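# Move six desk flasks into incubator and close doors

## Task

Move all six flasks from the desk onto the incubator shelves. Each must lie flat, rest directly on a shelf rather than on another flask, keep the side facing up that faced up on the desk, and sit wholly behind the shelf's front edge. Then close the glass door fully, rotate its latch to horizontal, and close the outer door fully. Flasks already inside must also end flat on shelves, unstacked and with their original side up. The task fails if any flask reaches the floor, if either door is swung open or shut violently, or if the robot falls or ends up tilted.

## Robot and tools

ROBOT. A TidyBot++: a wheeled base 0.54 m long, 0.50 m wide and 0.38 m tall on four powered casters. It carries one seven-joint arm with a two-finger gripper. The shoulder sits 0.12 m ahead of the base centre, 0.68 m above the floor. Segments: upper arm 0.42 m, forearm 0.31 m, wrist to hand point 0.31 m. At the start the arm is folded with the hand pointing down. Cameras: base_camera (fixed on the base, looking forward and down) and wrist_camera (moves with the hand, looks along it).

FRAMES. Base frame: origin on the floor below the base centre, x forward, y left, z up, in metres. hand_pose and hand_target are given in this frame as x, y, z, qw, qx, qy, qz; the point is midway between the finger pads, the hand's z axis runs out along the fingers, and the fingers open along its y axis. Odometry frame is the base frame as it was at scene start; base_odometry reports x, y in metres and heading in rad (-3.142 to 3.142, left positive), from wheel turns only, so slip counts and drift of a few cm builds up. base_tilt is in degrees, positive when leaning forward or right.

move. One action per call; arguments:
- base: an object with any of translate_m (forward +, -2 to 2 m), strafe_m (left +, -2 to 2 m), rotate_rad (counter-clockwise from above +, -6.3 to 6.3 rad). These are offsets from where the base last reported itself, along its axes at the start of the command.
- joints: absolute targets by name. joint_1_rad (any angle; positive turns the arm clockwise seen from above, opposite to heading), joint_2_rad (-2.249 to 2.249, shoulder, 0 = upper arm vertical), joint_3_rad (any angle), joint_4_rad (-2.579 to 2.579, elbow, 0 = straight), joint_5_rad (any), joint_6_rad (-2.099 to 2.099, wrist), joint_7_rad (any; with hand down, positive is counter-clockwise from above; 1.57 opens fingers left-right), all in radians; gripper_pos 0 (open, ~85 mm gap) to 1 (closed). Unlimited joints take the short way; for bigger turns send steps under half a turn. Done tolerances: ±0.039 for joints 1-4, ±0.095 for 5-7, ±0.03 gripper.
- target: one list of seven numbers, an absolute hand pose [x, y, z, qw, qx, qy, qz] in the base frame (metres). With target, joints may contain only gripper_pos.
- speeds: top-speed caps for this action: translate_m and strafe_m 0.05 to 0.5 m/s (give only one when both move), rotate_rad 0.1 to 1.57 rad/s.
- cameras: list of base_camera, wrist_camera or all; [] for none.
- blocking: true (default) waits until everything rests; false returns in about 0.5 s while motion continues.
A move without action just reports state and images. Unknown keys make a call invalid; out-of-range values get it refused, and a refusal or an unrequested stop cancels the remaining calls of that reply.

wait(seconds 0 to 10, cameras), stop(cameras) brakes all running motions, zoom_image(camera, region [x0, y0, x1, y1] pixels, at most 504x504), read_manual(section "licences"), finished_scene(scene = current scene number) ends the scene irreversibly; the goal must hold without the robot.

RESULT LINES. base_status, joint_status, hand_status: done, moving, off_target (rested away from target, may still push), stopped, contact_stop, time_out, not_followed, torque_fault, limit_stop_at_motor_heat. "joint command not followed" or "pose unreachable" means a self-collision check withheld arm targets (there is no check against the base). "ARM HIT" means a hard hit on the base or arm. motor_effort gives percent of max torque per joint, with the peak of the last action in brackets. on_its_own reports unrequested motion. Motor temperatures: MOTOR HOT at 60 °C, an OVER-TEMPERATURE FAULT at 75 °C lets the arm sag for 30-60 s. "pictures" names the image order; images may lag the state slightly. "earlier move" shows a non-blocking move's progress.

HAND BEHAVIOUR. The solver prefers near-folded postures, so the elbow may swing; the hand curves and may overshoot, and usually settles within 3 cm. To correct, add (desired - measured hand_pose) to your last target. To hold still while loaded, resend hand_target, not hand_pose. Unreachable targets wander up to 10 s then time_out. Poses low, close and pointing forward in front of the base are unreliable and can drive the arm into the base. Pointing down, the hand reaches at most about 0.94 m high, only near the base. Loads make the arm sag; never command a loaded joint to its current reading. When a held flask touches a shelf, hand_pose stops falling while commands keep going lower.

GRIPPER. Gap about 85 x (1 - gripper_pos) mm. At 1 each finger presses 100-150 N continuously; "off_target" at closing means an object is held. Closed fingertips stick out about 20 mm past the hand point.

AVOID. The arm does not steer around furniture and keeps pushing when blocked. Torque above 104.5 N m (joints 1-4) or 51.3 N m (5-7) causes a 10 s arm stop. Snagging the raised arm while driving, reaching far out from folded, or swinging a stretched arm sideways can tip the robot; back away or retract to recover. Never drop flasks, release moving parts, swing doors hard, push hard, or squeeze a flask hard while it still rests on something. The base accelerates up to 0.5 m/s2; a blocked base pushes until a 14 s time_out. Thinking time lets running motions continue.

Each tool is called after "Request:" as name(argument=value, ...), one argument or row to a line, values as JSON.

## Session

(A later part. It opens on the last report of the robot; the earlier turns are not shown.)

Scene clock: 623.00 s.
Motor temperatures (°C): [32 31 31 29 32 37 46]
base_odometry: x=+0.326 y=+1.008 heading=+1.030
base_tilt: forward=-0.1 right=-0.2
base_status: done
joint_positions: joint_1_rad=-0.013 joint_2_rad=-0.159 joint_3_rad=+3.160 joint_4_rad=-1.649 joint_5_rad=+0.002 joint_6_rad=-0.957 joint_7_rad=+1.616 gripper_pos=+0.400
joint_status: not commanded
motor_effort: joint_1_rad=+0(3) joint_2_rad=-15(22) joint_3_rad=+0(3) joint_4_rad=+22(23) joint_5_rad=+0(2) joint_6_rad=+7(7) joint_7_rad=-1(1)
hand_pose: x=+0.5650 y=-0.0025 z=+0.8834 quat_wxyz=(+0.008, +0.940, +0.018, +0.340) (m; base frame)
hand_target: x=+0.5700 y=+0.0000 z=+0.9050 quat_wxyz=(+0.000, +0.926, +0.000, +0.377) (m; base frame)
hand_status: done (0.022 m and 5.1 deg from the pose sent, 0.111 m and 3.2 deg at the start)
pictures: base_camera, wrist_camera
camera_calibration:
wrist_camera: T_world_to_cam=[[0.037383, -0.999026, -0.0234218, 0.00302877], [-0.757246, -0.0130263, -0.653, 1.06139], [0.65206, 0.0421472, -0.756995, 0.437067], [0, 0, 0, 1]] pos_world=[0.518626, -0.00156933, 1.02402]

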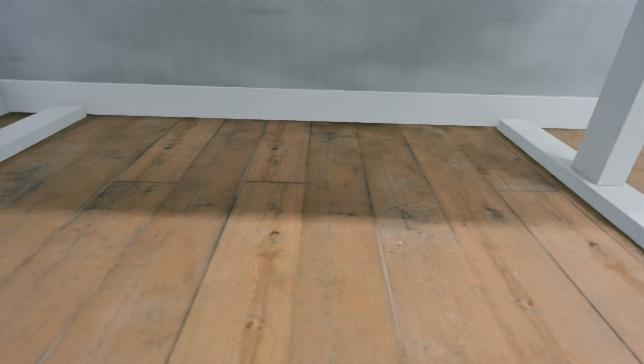

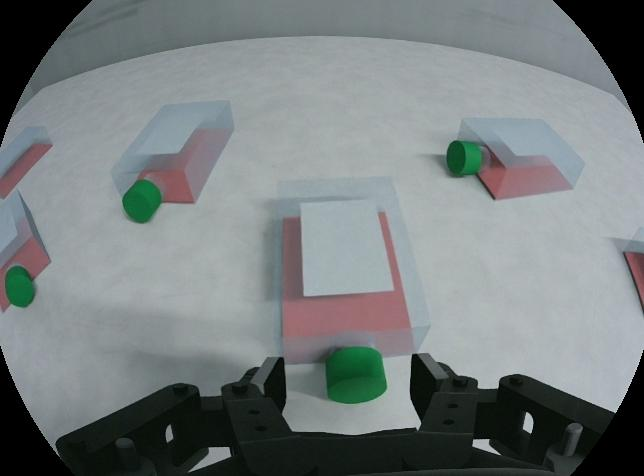

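Request:
move(
  target=[0.612,-0.004,0.865,0,0.926,0,0.377],
)

Scene clock: 629.27 s.
Motor temperatures (°C): [32 31 31 29 32 37 46]
move: done
base_odometry: x=+0.326 y=+1.008 heading=+1.030
base_tilt: forward=+0.0 right=-0.1
base_status: not commanded
joint_positions: joint_1_rad=-0.013 joint_2_rad=-0.108 joint_3_rad=+3.161 joint_4_rad=-1.697 joint_5_rad=+0.002 joint_6_rad=-0.812 joint_7_rad=+1.616 gripper_pos=+0.400
joint_status: not commanded
motor_effort: joint_1_rad=+0(1) joint_2_rad=-17(19) joint_3_rad=+0(0) joint_4_rad=+22(24) joint_5_rad=+0(1) joint_6_rad=+7(7) joint_7_rad=+0(1)
hand_pose: x=+0.5981 y=-0.0025 z=+0.8648 quat_wxyz=(+0.009, +0.932, +0.018, +0.362) (m; base frame)
hand_target: x=+0.6120 y=-0.0040 z=+0.8650 quat_wxyz=(+0.000, +0.926, +0.000, +0.377) (m; base frame)
hand_status: done (0.014 m and 3.0 deg from the pose sent, 0.051 m and 5.1 deg at the start)
pictures: base_camera, wrist_camera
camera_calibration:
wrist_camera: T_world_to_cam=[[0.0383931, -0.99905, -0.0206067, -0.0016304], [-0.726245, -0.0137329, -0.687299, 1.08536], [0.686363, 0.0413531, -0.726082, 0.354117], [0, 0, 0, 1]] pos_world=[0.545248, -0.00136753, 1.00305]

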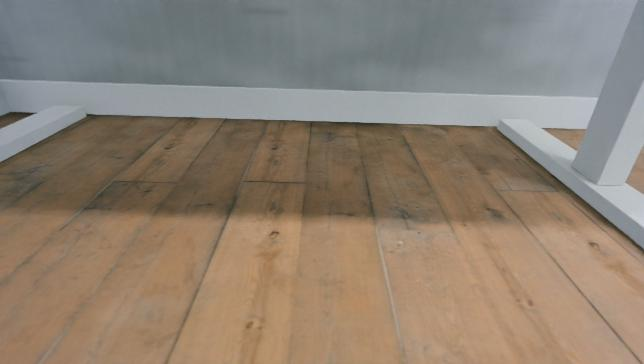

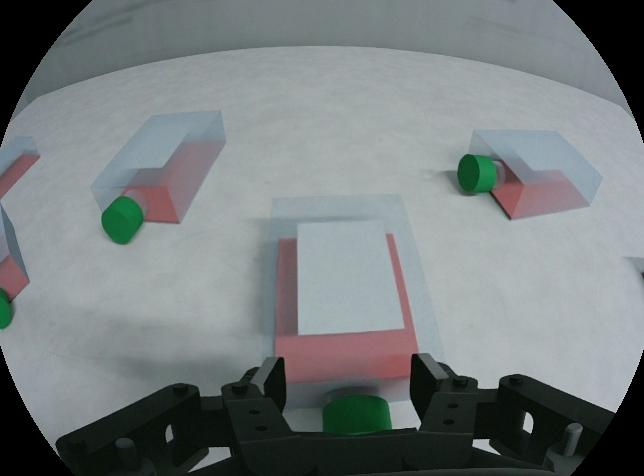

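Request:
move(
  target=[0.620,-0.008,0.841,0,0.926,0,0.377],
)

Request:
move(
  joints={"gripper_pos":0.85},
)

Scene clock: 635.73 s.
Motor temperatures (°C): [32 31 31 29 32 37 46]
move: done
base_odometry: x=+0.326 y=+1.008 heading=+1.030
base_tilt: forward=+0.0 right=-0.2
base_status: not commanded
joint_positions: joint_1_rad=-0.013 joint_2_rad=-0.104 joint_3_rad=+3.164 joint_4_rad=-1.741 joint_5_rad=-0.001 joint_6_rad=-0.722 joint_7_rad=+1.616 gripper_pos=+0.400
joint_status: not commanded
motor_effort: joint_1_rad=+0(1) joint_2_rad=-15(17) joint_3_rad=+0(1) joint_4_rad=+20(22) joint_5_rad=+0(1) joint_6_rad=+6(7) joint_7_rad=+0(1)
hand_pose: x=+0.6087 y=-0.0037 z=+0.8588 quat_wxyz=(+0.009, +0.924, +0.015, +0.381) (m; base frame)
hand_target: x=+0.6200 y=-0.0080 z=+0.8410 quat_wxyz=(+0.000, +0.926, +0.000, +0.377) (m; base frame)
hand_status: done (0.021 m and 2.1 deg from the pose sent, 0.033 m and 3.0 deg at the start)
pictures: base_camera, wrist_camera
camera_calibration:
wrist_camera: T_world_to_cam=[[0.0352859, -0.999129, -0.0222608, -0.000132315], [-0.696953, -0.00863769, -0.717064, 1.09673], [0.716248, 0.040817, -0.696651, 0.299073], [0, 0, 0, 1]] pos_world=[0.550161, -0.00286628, 0.994769]

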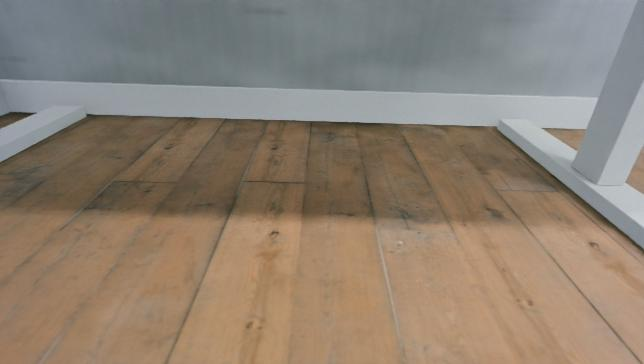

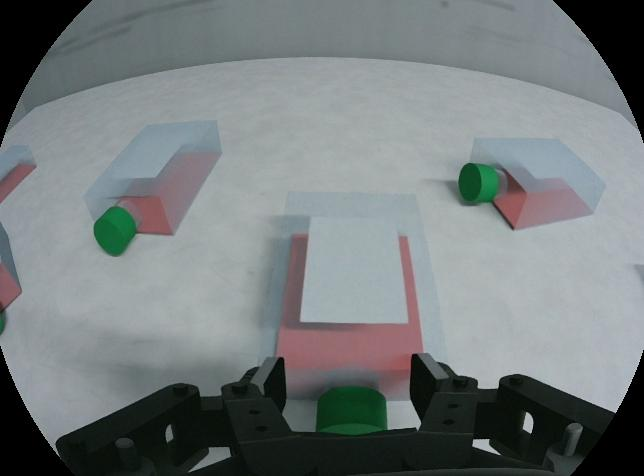

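Scene clock: 636.67 s.
Motor temperatures (°C): [32 31 31 29 32 37 46]
move: done
base_odometry: x=+0.326 y=+1.008 heading=+1.030
base_tilt: forward=+0.0 right=-0.2
base_status: not commanded
joint_positions: joint_1_rad=-0.013 joint_2_rad=-0.100 joint_3_rad=+3.166 joint_4_rad=-1.742 joint_5_rad=-0.001 joint_6_rad=-0.703 joint_7_rad=+1.616 gripper_pos=+0.850
joint_status: all done
motor_effort: joint_1_rad=+0(1) joint_2_rad=-13(19) joint_3_rad=+0(0) joint_4_rad=+18(23) joint_5_rad=+0(1) joint_6_rad=+4(7) joint_7_rad=-1(1)
hand_pose: x=+0.6133 y=-0.0045 z=+0.8601 quat_wxyz=(+0.009, +0.922, +0.015, +0.387) (m; base frame)
hand_target: x=+0.6200 y=-0.0080 z=+0.8410 quat_wxyz=(+0.000, +0.926, +0.000, +0.377) (m; base frame)
hand_status: not commanded
pictures: base_camera, wrist_camera
camera_calibration:
wrist_camera: T_world_to_cam=[[0.0339537, -0.999187, -0.0217487, -0.00068938], [-0.687293, -0.00754531, -0.726341, 1.10289], [0.725586, 0.0396096, -0.68699, 0.282667], [0, 0, 0, 1]] pos_world=[0.552932, -0.00356351, 0.995247]

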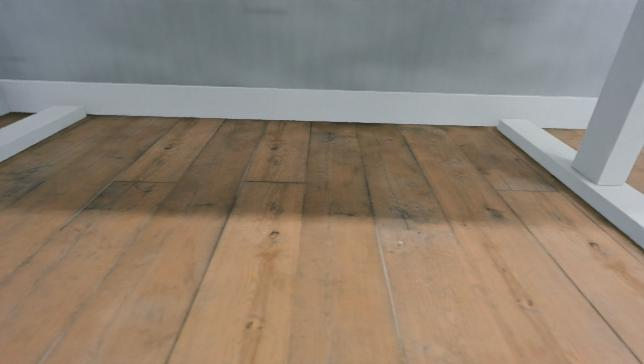

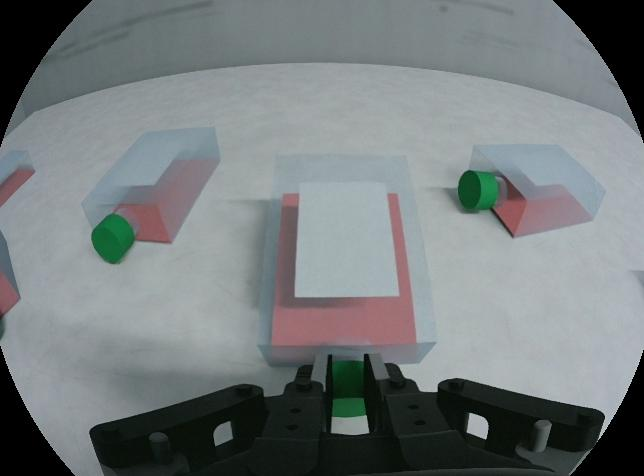

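Request:
move(
  joints={"gripper_pos":0.4},
  cameras=[],
)

Request:
move(
  target=[0.624,-0.008,0.822,0,0.926,0,0.377],
  cameras=["wrist_camera"],
)

Scene clock: 642.27 s.
Motor temperatures (°C): [32 31 31 29 32 37 46]
move: done
base_odometry: x=+0.326 y=+1.008 heading=+1.030
base_tilt: forward=+0.0 right=-0.2
base_status: not commanded
joint_positions: joint_1_rad=-0.013 joint_2_rad=-0.085 joint_3_rad=+3.166 joint_4_rad=-1.759 joint_5_rad=-0.001 joint_6_rad=-0.703 joint_7_rad=+1.616 gripper_pos=+0.400
joint_status: all done
motor_effort: joint_1_rad=-1(1) joint_2_rad=-18(19) joint_3_rad=+0(0) joint_4_rad=+23(23) joint_5_rad=+0(1) joint_6_rad=+7(7) joint_7_rad=+0(1)
hand_pose: x=+0.6118 y=-0.0045 z=+0.8440 quat_wxyz=(+0.009, +0.928, +0.015, +0.373) (m; base frame)
hand_target: x=+0.6200 y=-0.0080 z=+0.8410 quat_wxyz=(+0.000, +0.926, +0.000, +0.377) (m; base frame)
hand_status: not commanded
pictures: none
No camera images: "cameras" was empty.

Scene clock: 643.00 s.
Motor temperatures (°C): [32 31 31 29 32 37 46]
move: done
base_odometry: x=+0.326 y=+1.008 heading=+1.030
base_tilt: forward=-0.1 right=-0.2
base_status: not commanded
joint_positions: joint_1_rad=-0.013 joint_2_rad=-0.078 joint_3_rad=+3.166 joint_4_rad=-1.800 joint_5_rad=-0.002 joint_6_rad=-0.658 joint_7_rad=+1.616 gripper_pos=+0.400
joint_status: not commanded
motor_effort: joint_1_rad=+0(0) joint_2_rad=-17(19) joint_3_rad=+0(0) joint_4_rad=+21(23) joint_5_rad=+0(1) joint_6_rad=+6(7) joint_7_rad=-1(1)
hand_pose: x=+0.6123 y=-0.0043 z=+0.8287 quat_wxyz=(+0.009, +0.928, +0.015, +0.372) (m; base frame)
hand_target: x=+0.6240 y=-0.0080 z=+0.8220 quat_wxyz=(+0.000, +0.926, +0.000, +0.377) (m; base frame)
hand_status: done (0.014 m and 2.1 deg from the pose sent, 0.025 m and 2.0 deg at the start)
pictures: wrist_camera
camera_calibration:
wrist_camera: T_world_to_cam=[[0.0329784, -0.999183, -0.0233812, 0.000770827], [-0.711529, -0.00704275, -0.702621, 1.07459], [0.701882, 0.0398077, -0.71118, 0.296481], [0, 0, 0, 1]] pos_world=[0.556484, -0.00346395, 0.9659]

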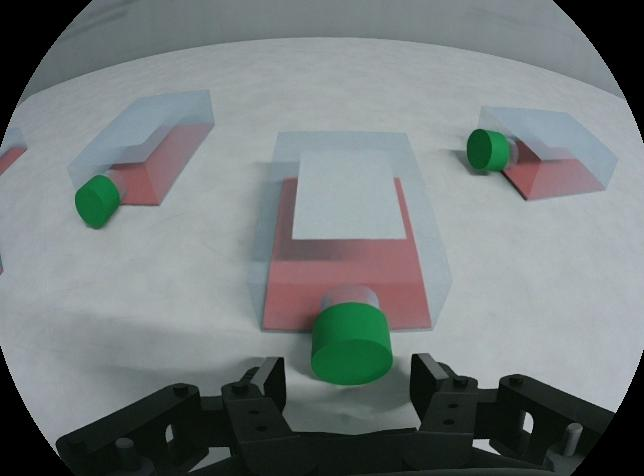

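Request:
move(
  target=[0.642,-0.008,0.838,0,0.926,0,0.377],
  cameras=["wrist_camera"],
)

Scene clock: 648.77 s.
Motor temperatures (°C): [32 31 31 29 32 37 46]
move: done
base_odometry: x=+0.326 y=+1.008 heading=+1.030
base_tilt: forward=+0.0 right=-0.2
base_status: not commanded
joint_positions: joint_1_rad=-0.013 joint_2_rad=-0.035 joint_3_rad=+3.166 joint_4_rad=-1.740 joint_5_rad=-0.002 joint_6_rad=-0.658 joint_7_rad=+1.616 gripper_pos=+0.400
joint_status: not commanded
motor_effort: joint_1_rad=+0(1) joint_2_rad=-20(22) joint_3_rad=+0(0) joint_4_rad=+23(23) joint_5_rad=-1(1) joint_6_rad=+7(8) joint_7_rad=-1(1)
hand_pose: x=+0.6347 y=-0.0045 z=+0.8386 quat_wxyz=(+0.010, +0.925, +0.015, +0.379) (m; base frame)
hand_target: x=+0.6420 y=-0.0080 z=+0.8380 quat_wxyz=(+0.000, +0.926, +0.000, +0.377) (m; base frame)
hand_status: done (0.008 m and 2.0 deg from the pose sent, 0.031 m and 2.1 deg at the start)
pictures: wrist_camera
camera_calibration:
wrist_camera: T_world_to_cam=[[0.0332849, -0.999212, -0.0216258, -0.00157274], [-0.699726, -0.00784768, -0.714368, 1.09983], [0.713635, 0.0389098, -0.699436, 0.270408], [0, 0, 0, 1]] pos_world=[0.576657, -0.00346192, 0.974779]

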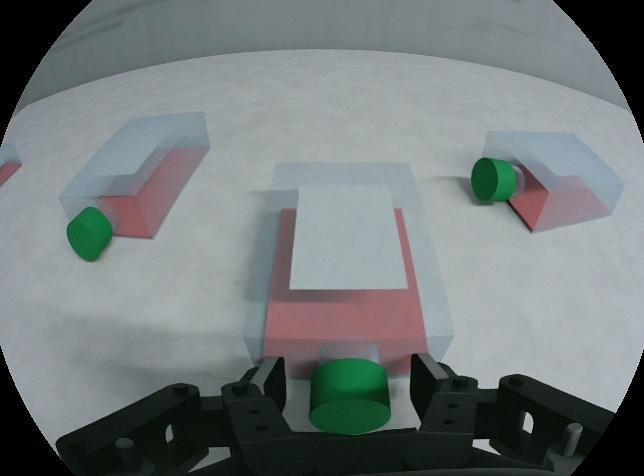

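Request:
move(
  joints={"gripper_pos":0.85},
  cameras=["wrist_camera"],
)

Scene clock: 652.50 s.
Motor temperatures (°C): [32 31 31 29 32 37 46]
move: off_target
base_odometry: x=+0.326 y=+1.008 heading=+1.030
base_tilt: forward=-0.1 right=-0.2
base_status: not commanded
joint_positions: joint_1_rad=-0.013 joint_2_rad=-0.035 joint_3_rad=+3.166 joint_4_rad=-1.739 joint_5_rad=-0.002 joint_6_rad=-0.658 joint_7_rad=+1.616 gripper_pos=+0.685
joint_status: gripper_pos off_target (ended at +0.685, target +0.850)
motor_effort: joint_1_rad=+0(1) joint_2_rad=-20(21) joint_3_rad=+0(0) joint_4_rad=+23(23) joint_5_rad=+0(1) joint_6_rad=+7(8) joint_7_rad=-1(1)
hand_pose: x=+0.6350 y=-0.0045 z=+0.8390 quat_wxyz=(+0.010, +0.925, +0.015, +0.380) (m; base frame)
hand_target: x=+0.6420 y=-0.0080 z=+0.8380 quat_wxyz=(+0.000, +0.926, +0.000, +0.377) (m; base frame)
hand_status: not commanded
pictures: wrist_camera
camera_calibration:
wrist_camera: T_world_to_cam=[[0.0333047, -0.999215, -0.0214586, -0.00174721], [-0.699167, -0.00795077, -0.714914, 1.10039], [0.714182, 0.0388132, -0.698883, 0.26962], [0, 0, 0, 1]] pos_world=[0.576856, -0.00346171, 0.975079]

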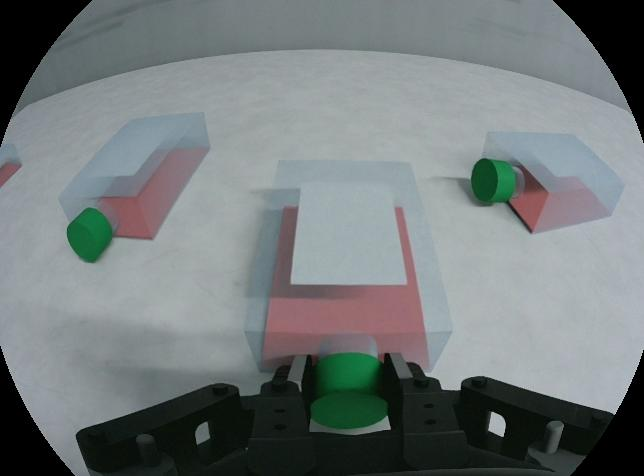

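Request:
move(
  target=[0.600,-0.006,0.96,0,0.926,0,0.377],
  cameras=["wrist_camera"],
)

Request:
move(
  base={"translate_m":-1.15},
  cameras=[],
)

Request:
move(
  base={"rotate_rad":-1.573},
  speeds={"rotate_rad":1.0},
)

Scene clock: 663.67 s.
Motor temperatures (°C): [32 31 31 29 32 37 46]
move: done
base_odometry: x=+0.326 y=+1.008 heading=+1.030
base_tilt: forward=+0.0 right=-0.2
base_status: not commanded
joint_positions: joint_1_rad=-0.013 joint_2_rad=-0.071 joint_3_rad=+3.166 joint_4_rad=-1.428 joint_5_rad=-0.002 joint_6_rad=-1.021 joint_7_rad=+1.616 gripper_pos=+0.685
joint_status: not commanded
motor_effort: joint_1_rad=+0(1) joint_2_rad=-19(23) joint_3_rad=+0(0) joint_4_rad=+23(25) joint_5_rad=-1(1) joint_6_rad=+8(8) joint_7_rad=-1(2)
hand_pose: x=+0.6118 y=-0.0044 z=+0.9433 quat_wxyz=(+0.009, +0.928, +0.015, +0.372) (m; base frame)
hand_target: x=+0.6000 y=-0.0060 z=+0.9600 quat_wxyz=(+0.000, +0.926, +0.000, +0.377) (m; base frame)
hand_status: done (0.021 m and 2.1 deg from the pose sent, 0.126 m and 2.0 deg at the start)
pictures: wrist_camera
camera_calibration:
wrist_camera: T_world_to_cam=[[0.0336519, -0.999166, -0.0231241, 0.00271271], [-0.710463, -0.00764252, -0.703693, 1.15511], [0.702929, 0.0401094, -0.710128, 0.376546], [0, 0, 0, 1]] pos_world=[0.555885, -0.00356465, 1.0803]

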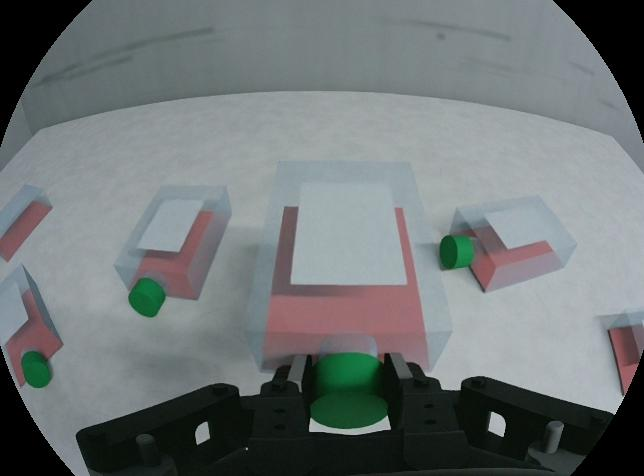

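Scene clock: 667.03 s.
Motor temperatures (°C): [32 31 31 29 32 37 46]
move: done
base_odometry: x=-0.265 y=+0.022 heading=+1.030
base_tilt: forward=-0.1 right=-0.1
base_status: done
joint_positions: joint_1_rad=-0.013 joint_2_rad=-0.080 joint_3_rad=+3.167 joint_4_rad=-1.428 joint_5_rad=-0.002 joint_6_rad=-1.027 joint_7_rad=+1.616 gripper_pos=+0.685
joint_status: not commanded
motor_effort: joint_1_rad=+0(1) joint_2_rad=-19(25) joint_3_rad=+0(1) joint_4_rad=+23(24) joint_5_rad=+0(1) joint_6_rad=+7(8) joint_7_rad=+0(1)
hand_pose: x=+0.6080 y=-0.0048 z=+0.9468 quat_wxyz=(+0.009, +0.927, +0.015, +0.374) (m; base frame)
hand_target: x=+0.6000 y=-0.0060 z=+0.9600 quat_wxyz=(+0.000, +0.926, +0.000, +0.377) (m; base frame)
hand_status: not commanded
pictures: none
No camera images: "cameras" was empty.

Scene clock: 669.57 s.
Motor temperatures (°C): [32 31 31 29 32 37 46]
move: done
base_odometry: x=-0.265 y=+0.021 heading=-0.541
base_tilt: forward=+0.0 right=-0.2
base_status: done
joint_positions: joint_1_rad=-0.013 joint_2_rad=-0.080 joint_3_rad=+3.175 joint_4_rad=-1.428 joint_5_rad=-0.002 joint_6_rad=-1.027 joint_7_rad=+1.616 gripper_pos=+0.685
joint_status: not commanded
motor_effort: joint_1_rad=+0(2) joint_2_rad=-18(21) joint_3_rad=+0(4) joint_4_rad=+23(23) joint_5_rad=+0(2) joint_6_rad=+8(8) joint_7_rad=-1(2)
hand_pose: x=+0.6081 y=-0.0089 z=+0.9467 quat_wxyz=(+0.010, +0.927, +0.011, +0.374) (m; base frame)
hand_target: x=+0.6000 y=-0.0060 z=+0.9600 quat_wxyz=(+0.000, +0.926, +0.000, +0.377) (m; base frame)
hand_status: not commanded
pictures: base_camera, wrist_camera
camera_calibration:
wrist_camera: T_world_to_cam=[[0.0249577, -0.999402, -0.0239235, 0.00450857], [-0.708028, -0.000776827, -0.706184, 1.15578], [0.705743, 0.0345633, -0.707624, 0.377725], [0, 0, 0, 1]] pos_world=[0.551636, -0.00765169, 1.08359]

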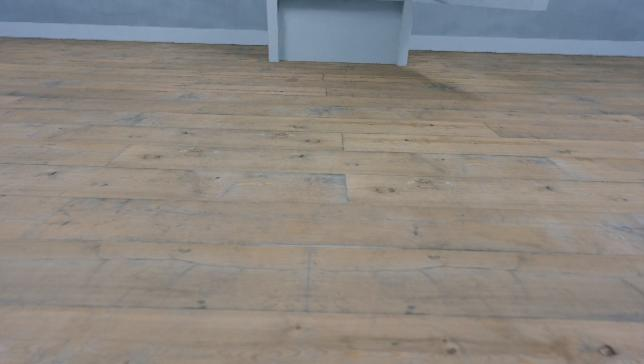

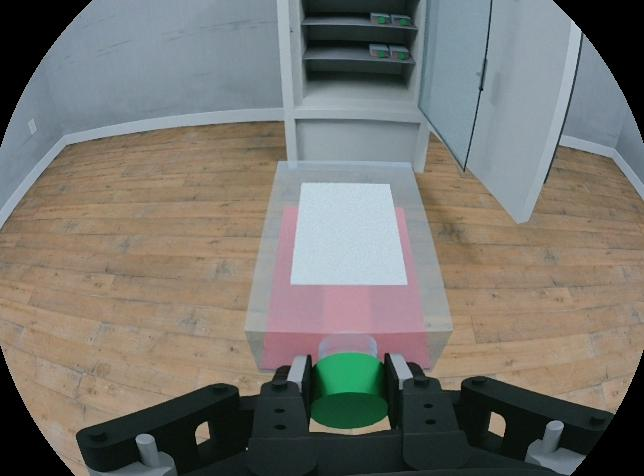

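Request:
move(
  base={"translate_m":1.1},
  target=[0.590,-0.004,0.848,0,0.926,0,0.377],
)

Scene clock: 680.03 s.
Motor temperatures (°C): [32 31 30 30 32 37 46]
move: done
base_odometry: x=+0.678 y=-0.545 heading=-0.542
base_tilt: forward=+0.0 right=-0.2
base_status: done
joint_positions: joint_1_rad=-0.013 joint_2_rad=-0.115 joint_3_rad=+3.175 joint_4_rad=-1.800 joint_5_rad=-0.002 joint_6_rad=-0.765 joint_7_rad=+1.616 gripper_pos=+0.685
joint_status: not commanded
motor_effort: joint_1_rad=+0(1) joint_2_rad=-17(21) joint_3_rad=+0(1) joint_4_rad=+23(25) joint_5_rad=-1(1) joint_6_rad=+7(8) joint_7_rad=+0(1)
hand_pose: x=+0.5819 y=-0.0082 z=+0.8241 quat_wxyz=(+0.008, +0.941, +0.010, +0.339) (m; base frame)
hand_target: x=+0.5900 y=-0.0040 z=+0.8480 quat_wxyz=(+0.000, +0.926, +0.000, +0.377) (m; base frame)
hand_status: done (0.026 m and 5.0 deg from the pose sent, 0.100 m and 1.7 deg at the start)
pictures: base_camera, wrist_camera
camera_calibration:
wrist_camera: T_world_to_cam=[[0.0228523, -0.999335, -0.028422, 0.00782308], [-0.759474, 0.00113455, -0.650536, 1.03483], [0.650136, 0.036452, -0.758943, 0.384059], [0, 0, 0, 1]] pos_world=[0.53606, -0.00735591, 0.964897]

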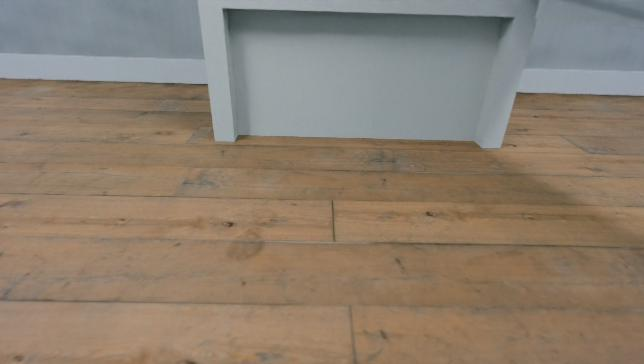

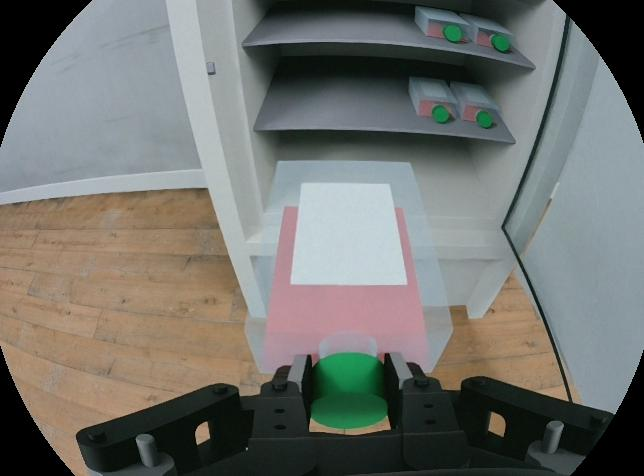

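Request:
zoom_image(
  camera="base_camera",
  region=[190, 80, 540, 180],
)

Scaled by 1.440.

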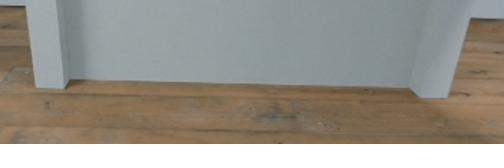

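Request:
move(
  base={"strafe_m":0.10,"rotate_rad":-0.025},
  target=[0.592,0.0,0.865,0,0.926,0,0.377],
  speeds={"strafe_m":0.15},
)

Scene clock: 722.43 s.
Motor temperatures (°C): [32 31 30 29 32 37 46]
move: done
base_odometry: x=+0.730 y=-0.459 heading=-0.567
base_tilt: forward=-0.1 right=-0.3
base_status: done
joint_positions: joint_1_rad=-0.012 joint_2_rad=-0.115 joint_3_rad=+3.159 joint_4_rad=-1.765 joint_5_rad=-0.002 joint_6_rad=-0.767 joint_7_rad=+1.616 gripper_pos=+0.685
joint_status: not commanded
motor_effort: joint_1_rad=+0(3) joint_2_rad=-18(19) joint_3_rad=+0(3) joint_4_rad=+23(24) joint_5_rad=-1(1) joint_6_rad=+7(8) joint_7_rad=-1(1)
hand_pose: x=+0.5906 y=-0.0008 z=+0.8417 quat_wxyz=(+0.007, +0.935, +0.018, +0.354) (m; base frame)
hand_target: x=+0.5920 y=+0.0000 z=+0.8650 quat_wxyz=(+0.000, +0.926, +0.000, +0.377) (m; base frame)
hand_status: done (0.023 m and 3.6 deg from the pose sent, 0.043 m and 5.0 deg at the start)
pictures: base_camera, wrist_camera
camera_calibration:
wrist_camera: T_world_to_cam=[[0.0394168, -0.998907, -0.0251127, 0.00297198], [-0.737187, -0.0121051, -0.675581, 1.06071], [0.674538, 0.045142, -0.736858, 0.358531], [0, 0, 0, 1]] pos_world=[0.539981, -0.000376091, 0.980857]

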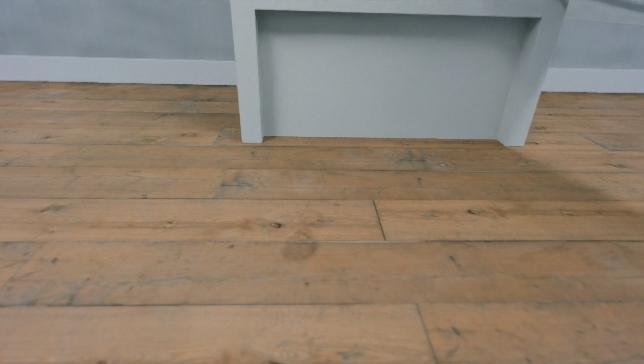

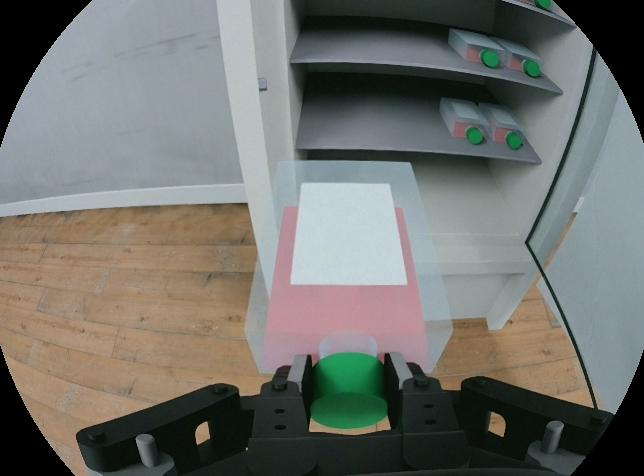

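Request:
move(
  base={"translate_m":0.3,"strafe_m":-0.012},
  speeds={"translate_m":0.25},
  cameras=["wrist_camera"],
)

Request:
move(
  base={"translate_m":0.275},
  speeds={"translate_m":0.15},
)

Scene clock: 732.10 s.
Motor temperatures (°C): [32 31 30 29 32 37 46]
move: done
base_odometry: x=+0.977 y=-0.630 heading=-0.567
base_tilt: forward=-0.1 right=-0.2
base_status: done
joint_positions: joint_1_rad=-0.012 joint_2_rad=-0.124 joint_3_rad=+3.159 joint_4_rad=-1.765 joint_5_rad=-0.002 joint_6_rad=-0.767 joint_7_rad=+1.616 gripper_pos=+0.685
joint_status: not commanded
motor_effort: joint_1_rad=-1(1) joint_2_rad=-17(21) joint_3_rad=+0(1) joint_4_rad=+23(25) joint_5_rad=+0(1) joint_6_rad=+7(8) joint_7_rad=-1(1)
hand_pose: x=+0.5892 y=-0.0008 z=+0.8457 quat_wxyz=(+0.007, +0.933, +0.018, +0.358) (m; base frame)
hand_target: x=+0.5920 y=+0.0000 z=+0.8650 quat_wxyz=(+0.000, +0.926, +0.000, +0.377) (m; base frame)
hand_status: not commanded
pictures: wrist_camera
camera_calibration:
wrist_camera: T_world_to_cam=[[0.0395533, -0.998908, -0.0248466, 0.00282585], [-0.731515, -0.0120085, -0.68172, 1.06428], [0.680677, 0.0451399, -0.731192, 0.353992], [0, 0, 0, 1]] pos_world=[0.537467, -0.000376086, 0.984444]

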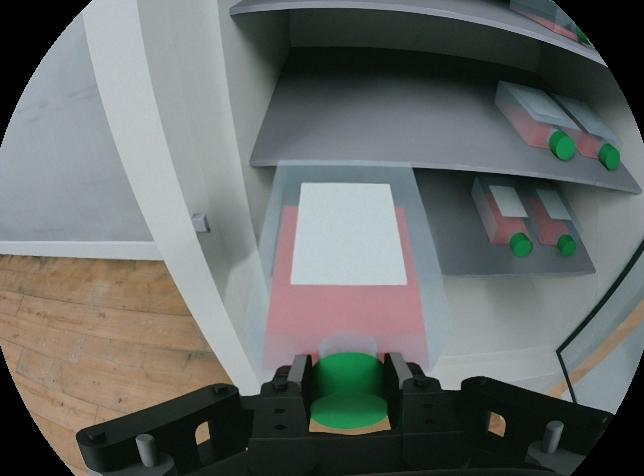

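Scene clock: 734.57 s.
Motor temperatures (°C): [32 31 30 29 32 37 46]
move: done
base_odometry: x=+1.209 y=-0.778 heading=-0.567
base_tilt: forward=-0.1 right=-0.1
base_status: done
joint_positions: joint_1_rad=-0.012 joint_2_rad=-0.127 joint_3_rad=+3.159 joint_4_rad=-1.765 joint_5_rad=-0.002 joint_6_rad=-0.767 joint_7_rad=+1.616 gripper_pos=+0.685
joint_status: not commanded
motor_effort: joint_1_rad=-1(1) joint_2_rad=-17(21) joint_3_rad=+0(2) joint_4_rad=+23(24) joint_5_rad=+0(1) joint_6_rad=+7(8) joint_7_rad=+0(1)
hand_pose: x=+0.5886 y=-0.0007 z=+0.8476 quat_wxyz=(+0.007, +0.933, +0.018, +0.360) (m; base frame)
hand_target: x=+0.5920 y=+0.0000 z=+0.8650 quat_wxyz=(+0.000, +0.926, +0.000, +0.377) (m; base frame)
hand_status: not commanded
pictures: base_camera, wrist_camera
camera_calibration:
wrist_camera: T_world_to_cam=[[0.0397175, -0.998904, -0.0247604, 0.00273989], [-0.728755, -0.0120047, -0.68467, 1.06591], [0.683622, 0.0452376, -0.728433, 0.351679], [0, 0, 0, 1]] pos_world=[0.536261, -0.000376306, 0.986037]

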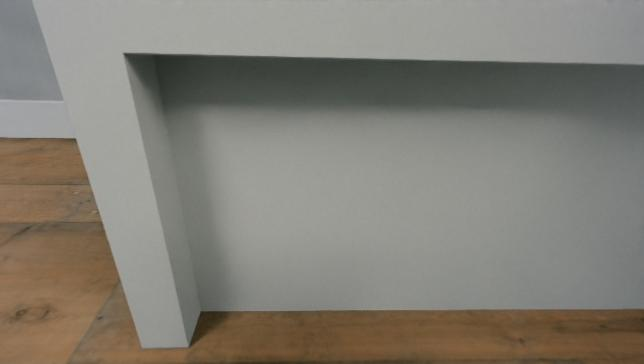

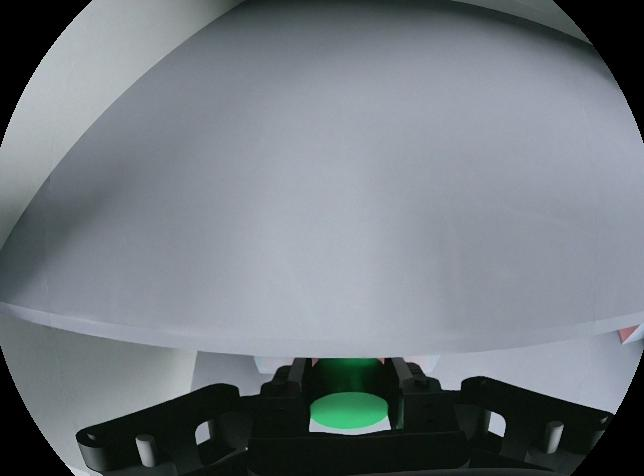

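Request:
move(
  target=[0.590,0.0,0.835,0,0.926,0,0.377],
  cameras=["wrist_camera"],
)

Request:
move(
  target=[0.590,0.0,0.825,0,0.926,0,0.377],
  cameras=[],
)

Request:
move(
  target=[0.590,0.0,0.815,0,0.926,0,0.377],
  cameras=[],
)

Scene clock: 751.57 s.
Motor temperatures (°C): [32 31 30 30 32 37 46]
move: done
base_odometry: x=+1.209 y=-0.778 heading=-0.567
base_tilt: forward=+0.0 right=-0.2
base_status: not commanded
joint_positions: joint_1_rad=-0.012 joint_2_rad=-0.127 joint_3_rad=+3.159 joint_4_rad=-1.844 joint_5_rad=-0.002 joint_6_rad=-0.722 joint_7_rad=+1.616 gripper_pos=+0.685
joint_status: not commanded
motor_effort: joint_1_rad=+0(1) joint_2_rad=-17(18) joint_3_rad=+0(0) joint_4_rad=+23(24) joint_5_rad=+0(1) joint_6_rad=+7(8) joint_7_rad=+0(1)
hand_pose: x=+0.5781 y=-0.0007 z=+0.8162 quat_wxyz=(+0.007, +0.939, +0.018, +0.344) (m; base frame)
hand_target: x=+0.5900 y=+0.0000 z=+0.8350 quat_wxyz=(+0.000, +0.926, +0.000, +0.377) (m; base frame)
hand_status: done (0.022 m and 4.6 deg from the pose sent, 0.013 m and 3.0 deg at the start)
pictures: wrist_camera
camera_calibration:
wrist_camera: T_world_to_cam=[[0.0388598, -0.998901, -0.0262178, 0.00418624], [-0.751302, -0.0119087, -0.659851, 1.02957], [0.658813, 0.0453392, -0.750939, 0.368756], [0, 0, 0, 1]] pos_world=[0.530417, -0.000276534, 0.956387]

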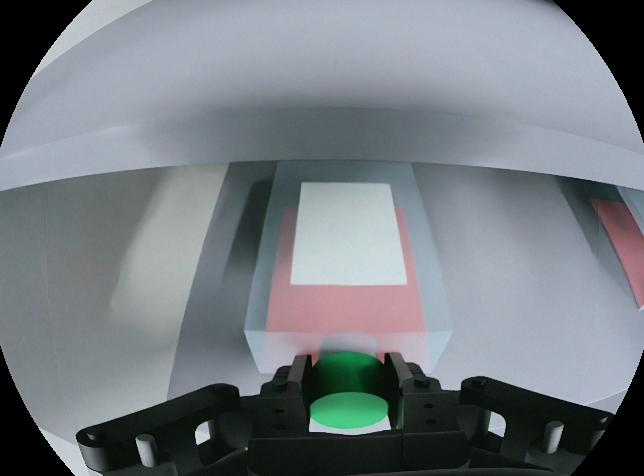

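Scene clock: 752.23 s.
Motor temperatures (°C): [32 31 30 30 32 37 46]
move: done
base_odometry: x=+1.209 y=-0.778 heading=-0.567
base_tilt: forward=+0.0 right=-0.2
base_status: not commanded
joint_positions: joint_1_rad=-0.012 joint_2_rad=-0.127 joint_3_rad=+3.159 joint_4_rad=-1.865 joint_5_rad=-0.002 joint_6_rad=-0.685 joint_7_rad=+1.616 gripper_pos=+0.685
joint_status: not commanded
motor_effort: joint_1_rad=+0(0) joint_2_rad=-16(17) joint_3_rad=+0(0) joint_4_rad=+22(23) joint_5_rad=+0(1) joint_6_rad=+6(7) joint_7_rad=-1(1)
hand_pose: x=+0.5807 y=-0.0007 z=+0.8128 quat_wxyz=(+0.007, +0.936, +0.018, +0.352) (m; base frame)
hand_target: x=+0.5900 y=+0.0000 z=+0.8250 quat_wxyz=(+0.000, +0.926, +0.000, +0.377) (m; base frame)
hand_status: done (0.015 m and 3.8 deg from the pose sent, 0.015 m and 4.6 deg at the start)
pictures: none
No camera images: "cameras" was empty.

Scene clock: 752.90 s.
Motor temperatures (°C): [32 31 30 30 32 37 46]
move: done
base_odometry: x=+1.209 y=-0.778 heading=-0.567
base_tilt: forward=-0.1 right=-0.2
base_status: not commanded
joint_positions: joint_1_rad=-0.012 joint_2_rad=-0.127 joint_3_rad=+3.159 joint_4_rad=-1.887 joint_5_rad=-0.002 joint_6_rad=-0.647 joint_7_rad=+1.616 gripper_pos=+0.685
joint_status: not commanded
motor_effort: joint_1_rad=-1(1) joint_2_rad=-15(16) joint_3_rad=+0(0) joint_4_rad=+21(22) joint_5_rad=-1(1) joint_6_rad=+6(6) joint_7_rad=+0(1)
hand_pose: x=+0.5832 y=-0.0007 z=+0.8091 quat_wxyz=(+0.007, +0.933, +0.018, +0.359) (m; base frame)
hand_target: x=+0.5900 y=+0.0000 z=+0.8150 quat_wxyz=(+0.000, +0.926, +0.000, +0.377) (m; base frame)
hand_status: done (0.009 m and 3.1 deg from the pose sent, 0.010 m and 3.8 deg at the start)
pictures: none
No camera images: "cameras" was empty.

Request:
move(
  target=[0.590,0.0,0.803,0,0.926,0,0.377],
  cameras=[],
)

Request:
move(
  target=[0.590,0.0,0.793,0,0.926,0,0.377],
  cameras=["wrist_camera"],
)

Scene clock: 760.67 s.
Motor temperatures (°C): [32 31 30 29 32 37 46]
move: done
base_odometry: x=+1.209 y=-0.778 heading=-0.567
base_tilt: forward=+0.0 right=-0.2
base_status: not commanded
joint_positions: joint_1_rad=-0.012 joint_2_rad=-0.127 joint_3_rad=+3.159 joint_4_rad=-1.914 joint_5_rad=-0.002 joint_6_rad=-0.600 joint_7_rad=+1.616 gripper_pos=+0.685
joint_status: not commanded
motor_effort: joint_1_rad=+0(1) joint_2_rad=-15(15) joint_3_rad=+0(0) joint_4_rad=+20(21) joint_5_rad=-1(1) joint_6_rad=+5(6) joint_7_rad=+0(1)
hand_pose: x=+0.5860 y=-0.0007 z=+0.8051 quat_wxyz=(+0.007, +0.929, +0.018, +0.368) (m; base frame)
hand_target: x=+0.5900 y=+0.0000 z=+0.8030 quat_wxyz=(+0.000, +0.926, +0.000, +0.377) (m; base frame)
hand_status: done (0.005 m and 2.5 deg from the pose sent, 0.009 m and 3.1 deg at the start)
pictures: none
No camera images: "cameras" was empty.

Scene clock: 761.30 s.
Motor temperatures (°C): [32 31 30 29 32 37 46]
move: done
base_odometry: x=+1.209 y=-0.778 heading=-0.567
base_tilt: forward=+0.0 right=-0.2
base_status: not commanded
joint_positions: joint_1_rad=-0.012 joint_2_rad=-0.128 joint_3_rad=+3.159 joint_4_rad=-1.931 joint_5_rad=-0.002 joint_6_rad=-0.562 joint_7_rad=+1.616 gripper_pos=+0.685
joint_status: not commanded
motor_effort: joint_1_rad=+0(1) joint_2_rad=-12(14) joint_3_rad=+0(0) joint_4_rad=+18(20) joint_5_rad=-1(1) joint_6_rad=+5(6) joint_7_rad=-1(1)
hand_pose: x=+0.5897 y=-0.0007 z=+0.8046 quat_wxyz=(+0.008, +0.925, +0.018, +0.378) (m; base frame)
hand_target: x=+0.5900 y=+0.0000 z=+0.7930 quat_wxyz=(+0.000, +0.926, +0.000, +0.377) (m; base frame)
hand_status: done (0.012 m and 2.2 deg from the pose sent, 0.013 m and 2.5 deg at the start)
pictures: wrist_camera
camera_calibration:
wrist_camera: T_world_to_cam=[[0.0403018, -0.998923, -0.0229803, -0.0000915693], [-0.701458, -0.0119068, -0.712612, 1.04372], [0.711571, 0.0448393, -0.701182, 0.281256], [0, 0, 0, 1]] pos_world=[0.531996, -0.000275409, 0.940977]

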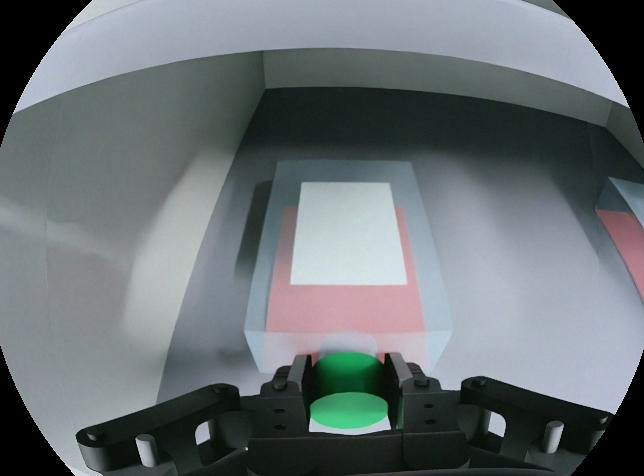

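Request:
move(
  joints={"gripper_pos":0.4},
  cameras=[],
)

Request:
move(
  base={"translate_m":-0.14},
  speeds={"translate_m":0.15},
)

Scene clock: 767.43 s.
Motor temperatures (°C): [32 31 30 29 32 37 46]
move: done
base_odometry: x=+1.209 y=-0.778 heading=-0.567
base_tilt: forward=-0.1 right=-0.2
base_status: not commanded
joint_positions: joint_1_rad=-0.012 joint_2_rad=-0.125 joint_3_rad=+3.159 joint_4_rad=-1.948 joint_5_rad=-0.002 joint_6_rad=-0.560 joint_7_rad=+1.616 gripper_pos=+0.400
joint_status: all done
motor_effort: joint_1_rad=+0(2) joint_2_rad=-15(17) joint_3_rad=+0(2) joint_4_rad=+20(22) joint_5_rad=+0(1) joint_6_rad=+5(7) joint_7_rad=-1(1)
hand_pose: x=+0.5853 y=-0.0008 z=+0.7949 quat_wxyz=(+0.007, +0.929, +0.018, +0.370) (m; base frame)
hand_target: x=+0.5900 y=+0.0000 z=+0.7930 quat_wxyz=(+0.000, +0.926, +0.000, +0.377) (m; base frame)
hand_status: not commanded
pictures: none
No camera images: "cameras" was empty.

Scene clock: 769.00 s.
Motor temperatures (°C): [32 31 30 29 32 37 46]
move: done
base_odometry: x=+1.090 y=-0.703 heading=-0.566
base_tilt: forward=-0.1 right=-0.2
base_status: done
joint_positions: joint_1_rad=-0.012 joint_2_rad=-0.124 joint_3_rad=+3.159 joint_4_rad=-1.958 joint_5_rad=-0.002 joint_6_rad=-0.558 joint_7_rad=+1.616 gripper_pos=+0.400
joint_status: not commanded
motor_effort: joint_1_rad=+0(1) joint_2_rad=-16(19) joint_3_rad=+0(1) joint_4_rad=+22(23) joint_5_rad=-1(1) joint_6_rad=+7(8) joint_7_rad=-1(1)
hand_pose: x=+0.5830 y=-0.0007 z=+0.7898 quat_wxyz=(+0.007, +0.930, +0.018, +0.366) (m; base frame)
hand_target: x=+0.5900 y=+0.0000 z=+0.7930 quat_wxyz=(+0.000, +0.926, +0.000, +0.377) (m; base frame)
hand_status: not commanded
pictures: base_camera, wrist_camera
camera_calibration:
wrist_camera: T_world_to_cam=[[0.0396887, -0.998923, -0.0240205, 0.00101394], [-0.719779, -0.0119072, -0.694101, 1.02458], [0.693067, 0.0448374, -0.719477, 0.300823], [0, 0, 0, 1]] pos_world=[0.528938, -0.000275405, 0.927618]

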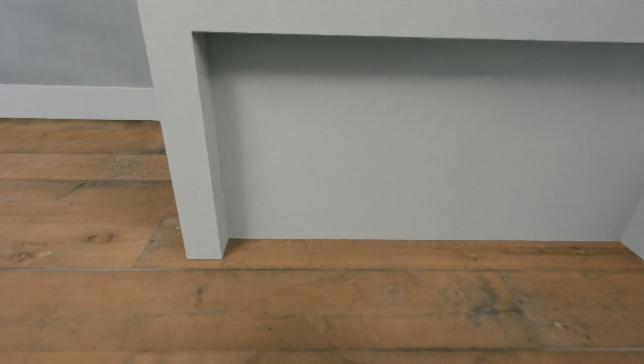

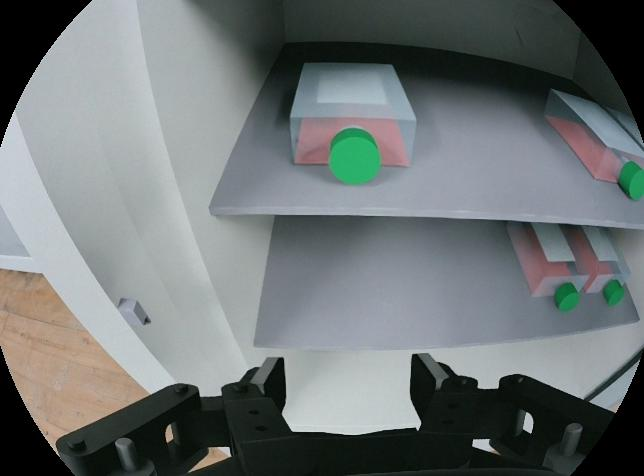

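Request:
move(
  base={"translate_m":-0.3},
  cameras=[],
)

Request:
move(
  base={"translate_m":-1.5},
  target=[0.60,0,1.01,0,0.924,0,0.383],
  cameras=[],
)

Request:
move(
  base={"rotate_rad":1.52},
  cameras=[],
)

Request:
move(
  base={"translate_m":0.95},
)

Scene clock: 791.80 s.
Motor temperatures (°C): [32 31 30 29 32 37 46]
move: done
base_odometry: x=+0.837 y=-0.542 heading=-0.566
base_tilt: forward=-0.1 right=-0.2
base_status: done
joint_positions: joint_1_rad=-0.012 joint_2_rad=-0.123 joint_3_rad=+3.159 joint_4_rad=-1.959 joint_5_rad=-0.002 joint_6_rad=-0.558 joint_7_rad=+1.616 gripper_pos=+0.400
joint_status: not commanded
motor_effort: joint_1_rad=+0(1) joint_2_rad=-16(20) joint_3_rad=+0(2) joint_4_rad=+22(23) joint_5_rad=+0(1) joint_6_rad=+7(8) joint_7_rad=-1(1)
hand_pose: x=+0.5828 y=-0.0007 z=+0.7891 quat_wxyz=(+0.007, +0.931, +0.018, +0.365) (m; base frame)
hand_target: x=+0.5900 y=+0.0000 z=+0.7930 quat_wxyz=(+0.000, +0.926, +0.000, +0.377) (m; base frame)
hand_status: not commanded
pictures: none
No camera images: "cameras" was empty.

Scene clock: 795.87 s.
Motor temperatures (°C): [32 31 30 29 32 37 46]
move: done
base_odometry: x=-0.429 y=+0.262 heading=-0.565
base_tilt: forward=-0.1 right=-0.2
base_status: done
joint_positions: joint_1_rad=-0.012 joint_2_rad=-0.081 joint_3_rad=+3.159 joint_4_rad=-1.236 joint_5_rad=-0.002 joint_6_rad=-1.165 joint_7_rad=+1.616 gripper_pos=+0.400
joint_status: not commanded
motor_effort: joint_1_rad=+0(2) joint_2_rad=-18(21) joint_3_rad=+0(2) joint_4_rad=+22(23) joint_5_rad=-1(1) joint_6_rad=+8(8) joint_7_rad=-1(1)
hand_pose: x=+0.6005 y=-0.0008 z=+1.0160 quat_wxyz=(+0.008, +0.917, +0.018, +0.399) (m; base frame)
hand_target: x=+0.5999 y=+0.0000 z=+1.0100 quat_wxyz=(+0.000, +0.924, +0.000, +0.383) (m; base frame)
hand_status: done (0.006 m and 3.0 deg from the pose sent, 0.222 m and 3.1 deg at the start)
pictures: none
No camera images: "cameras" was empty.

Scene clock: 798.13 s.
Motor temperatures (°C): [32 31 30 29 32 37 46]
move: done
base_odometry: x=-0.429 y=+0.262 heading=+0.953
base_tilt: forward=-0.1 right=-0.1
base_status: done
joint_positions: joint_1_rad=-0.016 joint_2_rad=-0.071 joint_3_rad=+3.159 joint_4_rad=-1.236 joint_5_rad=-0.002 joint_6_rad=-1.165 joint_7_rad=+1.616 gripper_pos=+0.400
joint_status: not commanded
motor_effort: joint_1_rad=-1(3) joint_2_rad=-18(21) joint_3_rad=+0(3) joint_4_rad=+22(22) joint_5_rad=+0(2) joint_6_rad=+7(8) joint_7_rad=-1(2)
hand_pose: x=+0.6039 y=+0.0009 z=+1.0110 quat_wxyz=(+0.008, +0.919, +0.020, +0.394) (m; base frame)
hand_target: x=+0.5999 y=+0.0000 z=+1.0100 quat_wxyz=(+0.000, +0.924, +0.000, +0.383) (m; base frame)
hand_status: not commanded
pictures: none
No camera images: "cameras" was empty.

Scene clock: 801.07 s.
Motor temperatures (°C): [32 31 30 29 32 37 46]
move: done
base_odometry: x=+0.121 y=+1.036 heading=+0.955
base_tilt: forward=-0.1 right=-0.2
base_status: done
joint_positions: joint_1_rad=-0.016 joint_2_rad=-0.065 joint_3_rad=+3.159 joint_4_rad=-1.235 joint_5_rad=-0.002 joint_6_rad=-1.167 joint_7_rad=+1.616 gripper_pos=+0.400
joint_status: not commanded
motor_effort: joint_1_rad=+0(2) joint_2_rad=-17(21) joint_3_rad=+0(2) joint_4_rad=+21(23) joint_5_rad=-1(1) joint_6_rad=+7(8) joint_7_rad=-1(1)
hand_pose: x=+0.6055 y=+0.0008 z=+1.0085 quat_wxyz=(+0.008, +0.920, +0.020, +0.391) (m; base frame)
hand_target: x=+0.5999 y=+0.0000 z=+1.0100 quat_wxyz=(+0.000, +0.924, +0.000, +0.383) (m; base frame)
hand_status: not commanded
pictures: base_camera, wrist_camera
camera_calibration:
wrist_camera: T_world_to_cam=[[0.0450076, -0.998775, -0.0205699, 0.000254146], [-0.680773, -0.0155952, -0.732328, 1.20742], [0.73111, 0.0469638, -0.680641, 0.380378], [0, 0, 0, 1]] pos_world=[0.543872, 0.00121984, 1.14314]

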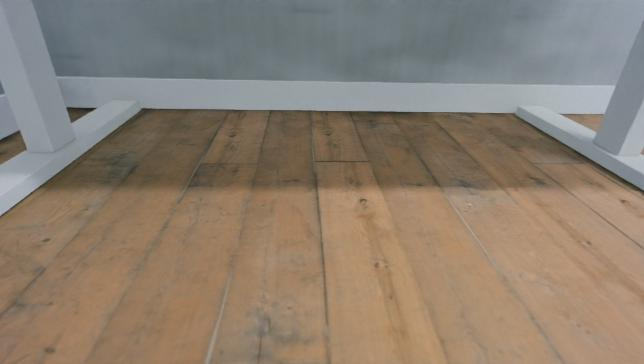

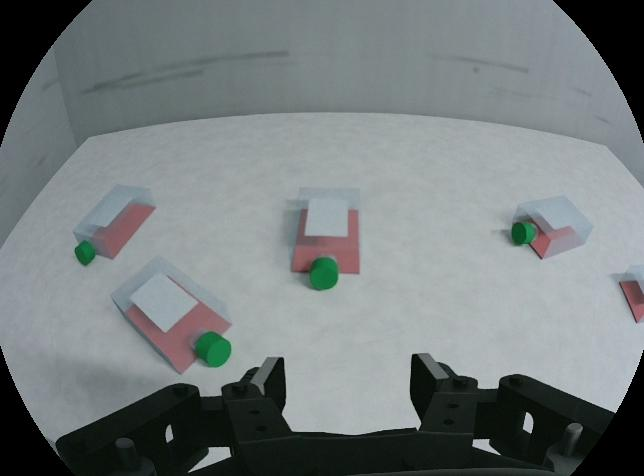

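Request:
move(
  base={"translate_m":0.195,"strafe_m":0.025},
  speeds={"translate_m":0.3},
  cameras=[],
)

Request:
move(
  target=[0.590,0,0.90,0,0.926,0,0.377],
)

Scene clock: 820.13 s.
Motor temperatures (°C): [32 31 30 29 32 37 46]
move: done
base_odometry: x=+0.213 y=+1.210 heading=+0.954
base_tilt: forward=-0.1 right=-0.2
base_status: done
joint_positions: joint_1_rad=-0.016 joint_2_rad=-0.062 joint_3_rad=+3.159 joint_4_rad=-1.235 joint_5_rad=-0.002 joint_6_rad=-1.168 joint_7_rad=+1.616 gripper_pos=+0.400
joint_status: not commanded
motor_effort: joint_1_rad=+0(2) joint_2_rad=-17(21) joint_3_rad=+0(2) joint_4_rad=+21(22) joint_5_rad=+0(1) joint_6_rad=+7(8) joint_7_rad=+0(1)
hand_pose: x=+0.6065 y=+0.0007 z=+1.0067 quat_wxyz=(+0.008, +0.921, +0.020, +0.390) (m; base frame)
hand_target: x=+0.5999 y=+0.0000 z=+1.0100 quat_wxyz=(+0.000, +0.924, +0.000, +0.383) (m; base frame)
hand_status: not commanded
pictures: none
No camera images: "cameras" was empty.

Scene clock: 821.73 s.
Motor temperatures (°C): [32 31 30 29 32 37 46]
move: done
base_odometry: x=+0.213 y=+1.210 heading=+0.954
base_tilt: forward=-0.1 right=-0.2
base_status: not commanded
joint_positions: joint_1_rad=-0.016 joint_2_rad=-0.113 joint_3_rad=+3.159 joint_4_rad=-1.630 joint_5_rad=-0.002 joint_6_rad=-0.934 joint_7_rad=+1.616 gripper_pos=+0.400
joint_status: not commanded
motor_effort: joint_1_rad=+0(1) joint_2_rad=-17(19) joint_3_rad=+0(0) joint_4_rad=+22(23) joint_5_rad=+0(1) joint_6_rad=+7(7) joint_7_rad=-1(1)
hand_pose: x=+0.5842 y=+0.0007 z=+0.8768 quat_wxyz=(+0.006, +0.941, +0.020, +0.338) (m; base frame)
hand_target: x=+0.5900 y=+0.0000 z=+0.9000 quat_wxyz=(+0.000, +0.926, +0.000, +0.377) (m; base frame)
hand_status: done (0.024 m and 5.3 deg from the pose sent, 0.108 m and 2.9 deg at the start)
pictures: base_camera, wrist_camera
camera_calibration:
wrist_camera: T_world_to_cam=[[0.0419362, -0.998767, -0.0265819, 0.00539511], [-0.759649, -0.014592, -0.65017, 1.07052], [0.64898, 0.0474585, -0.759324, 0.423333], [0, 0, 0, 1]] pos_world=[0.538255, 0.000918722, 1.01761]

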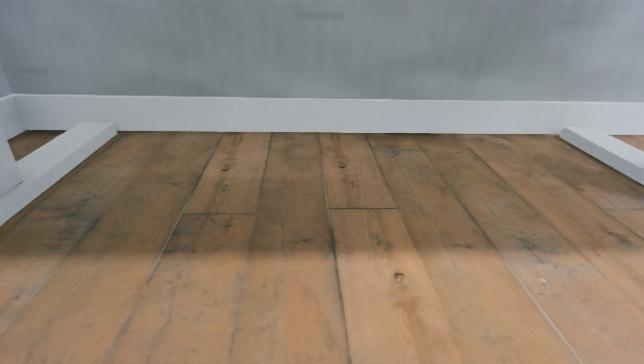

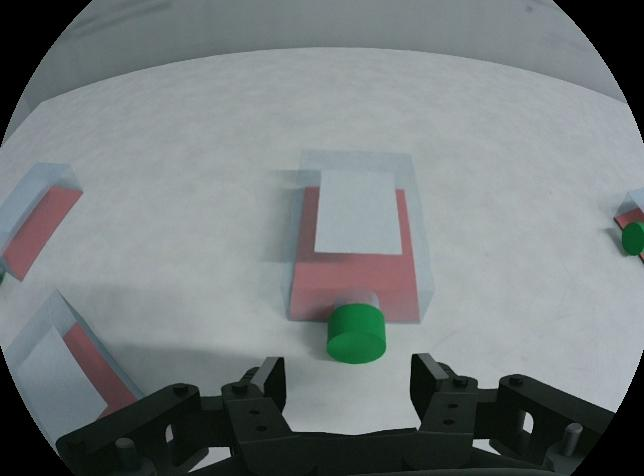

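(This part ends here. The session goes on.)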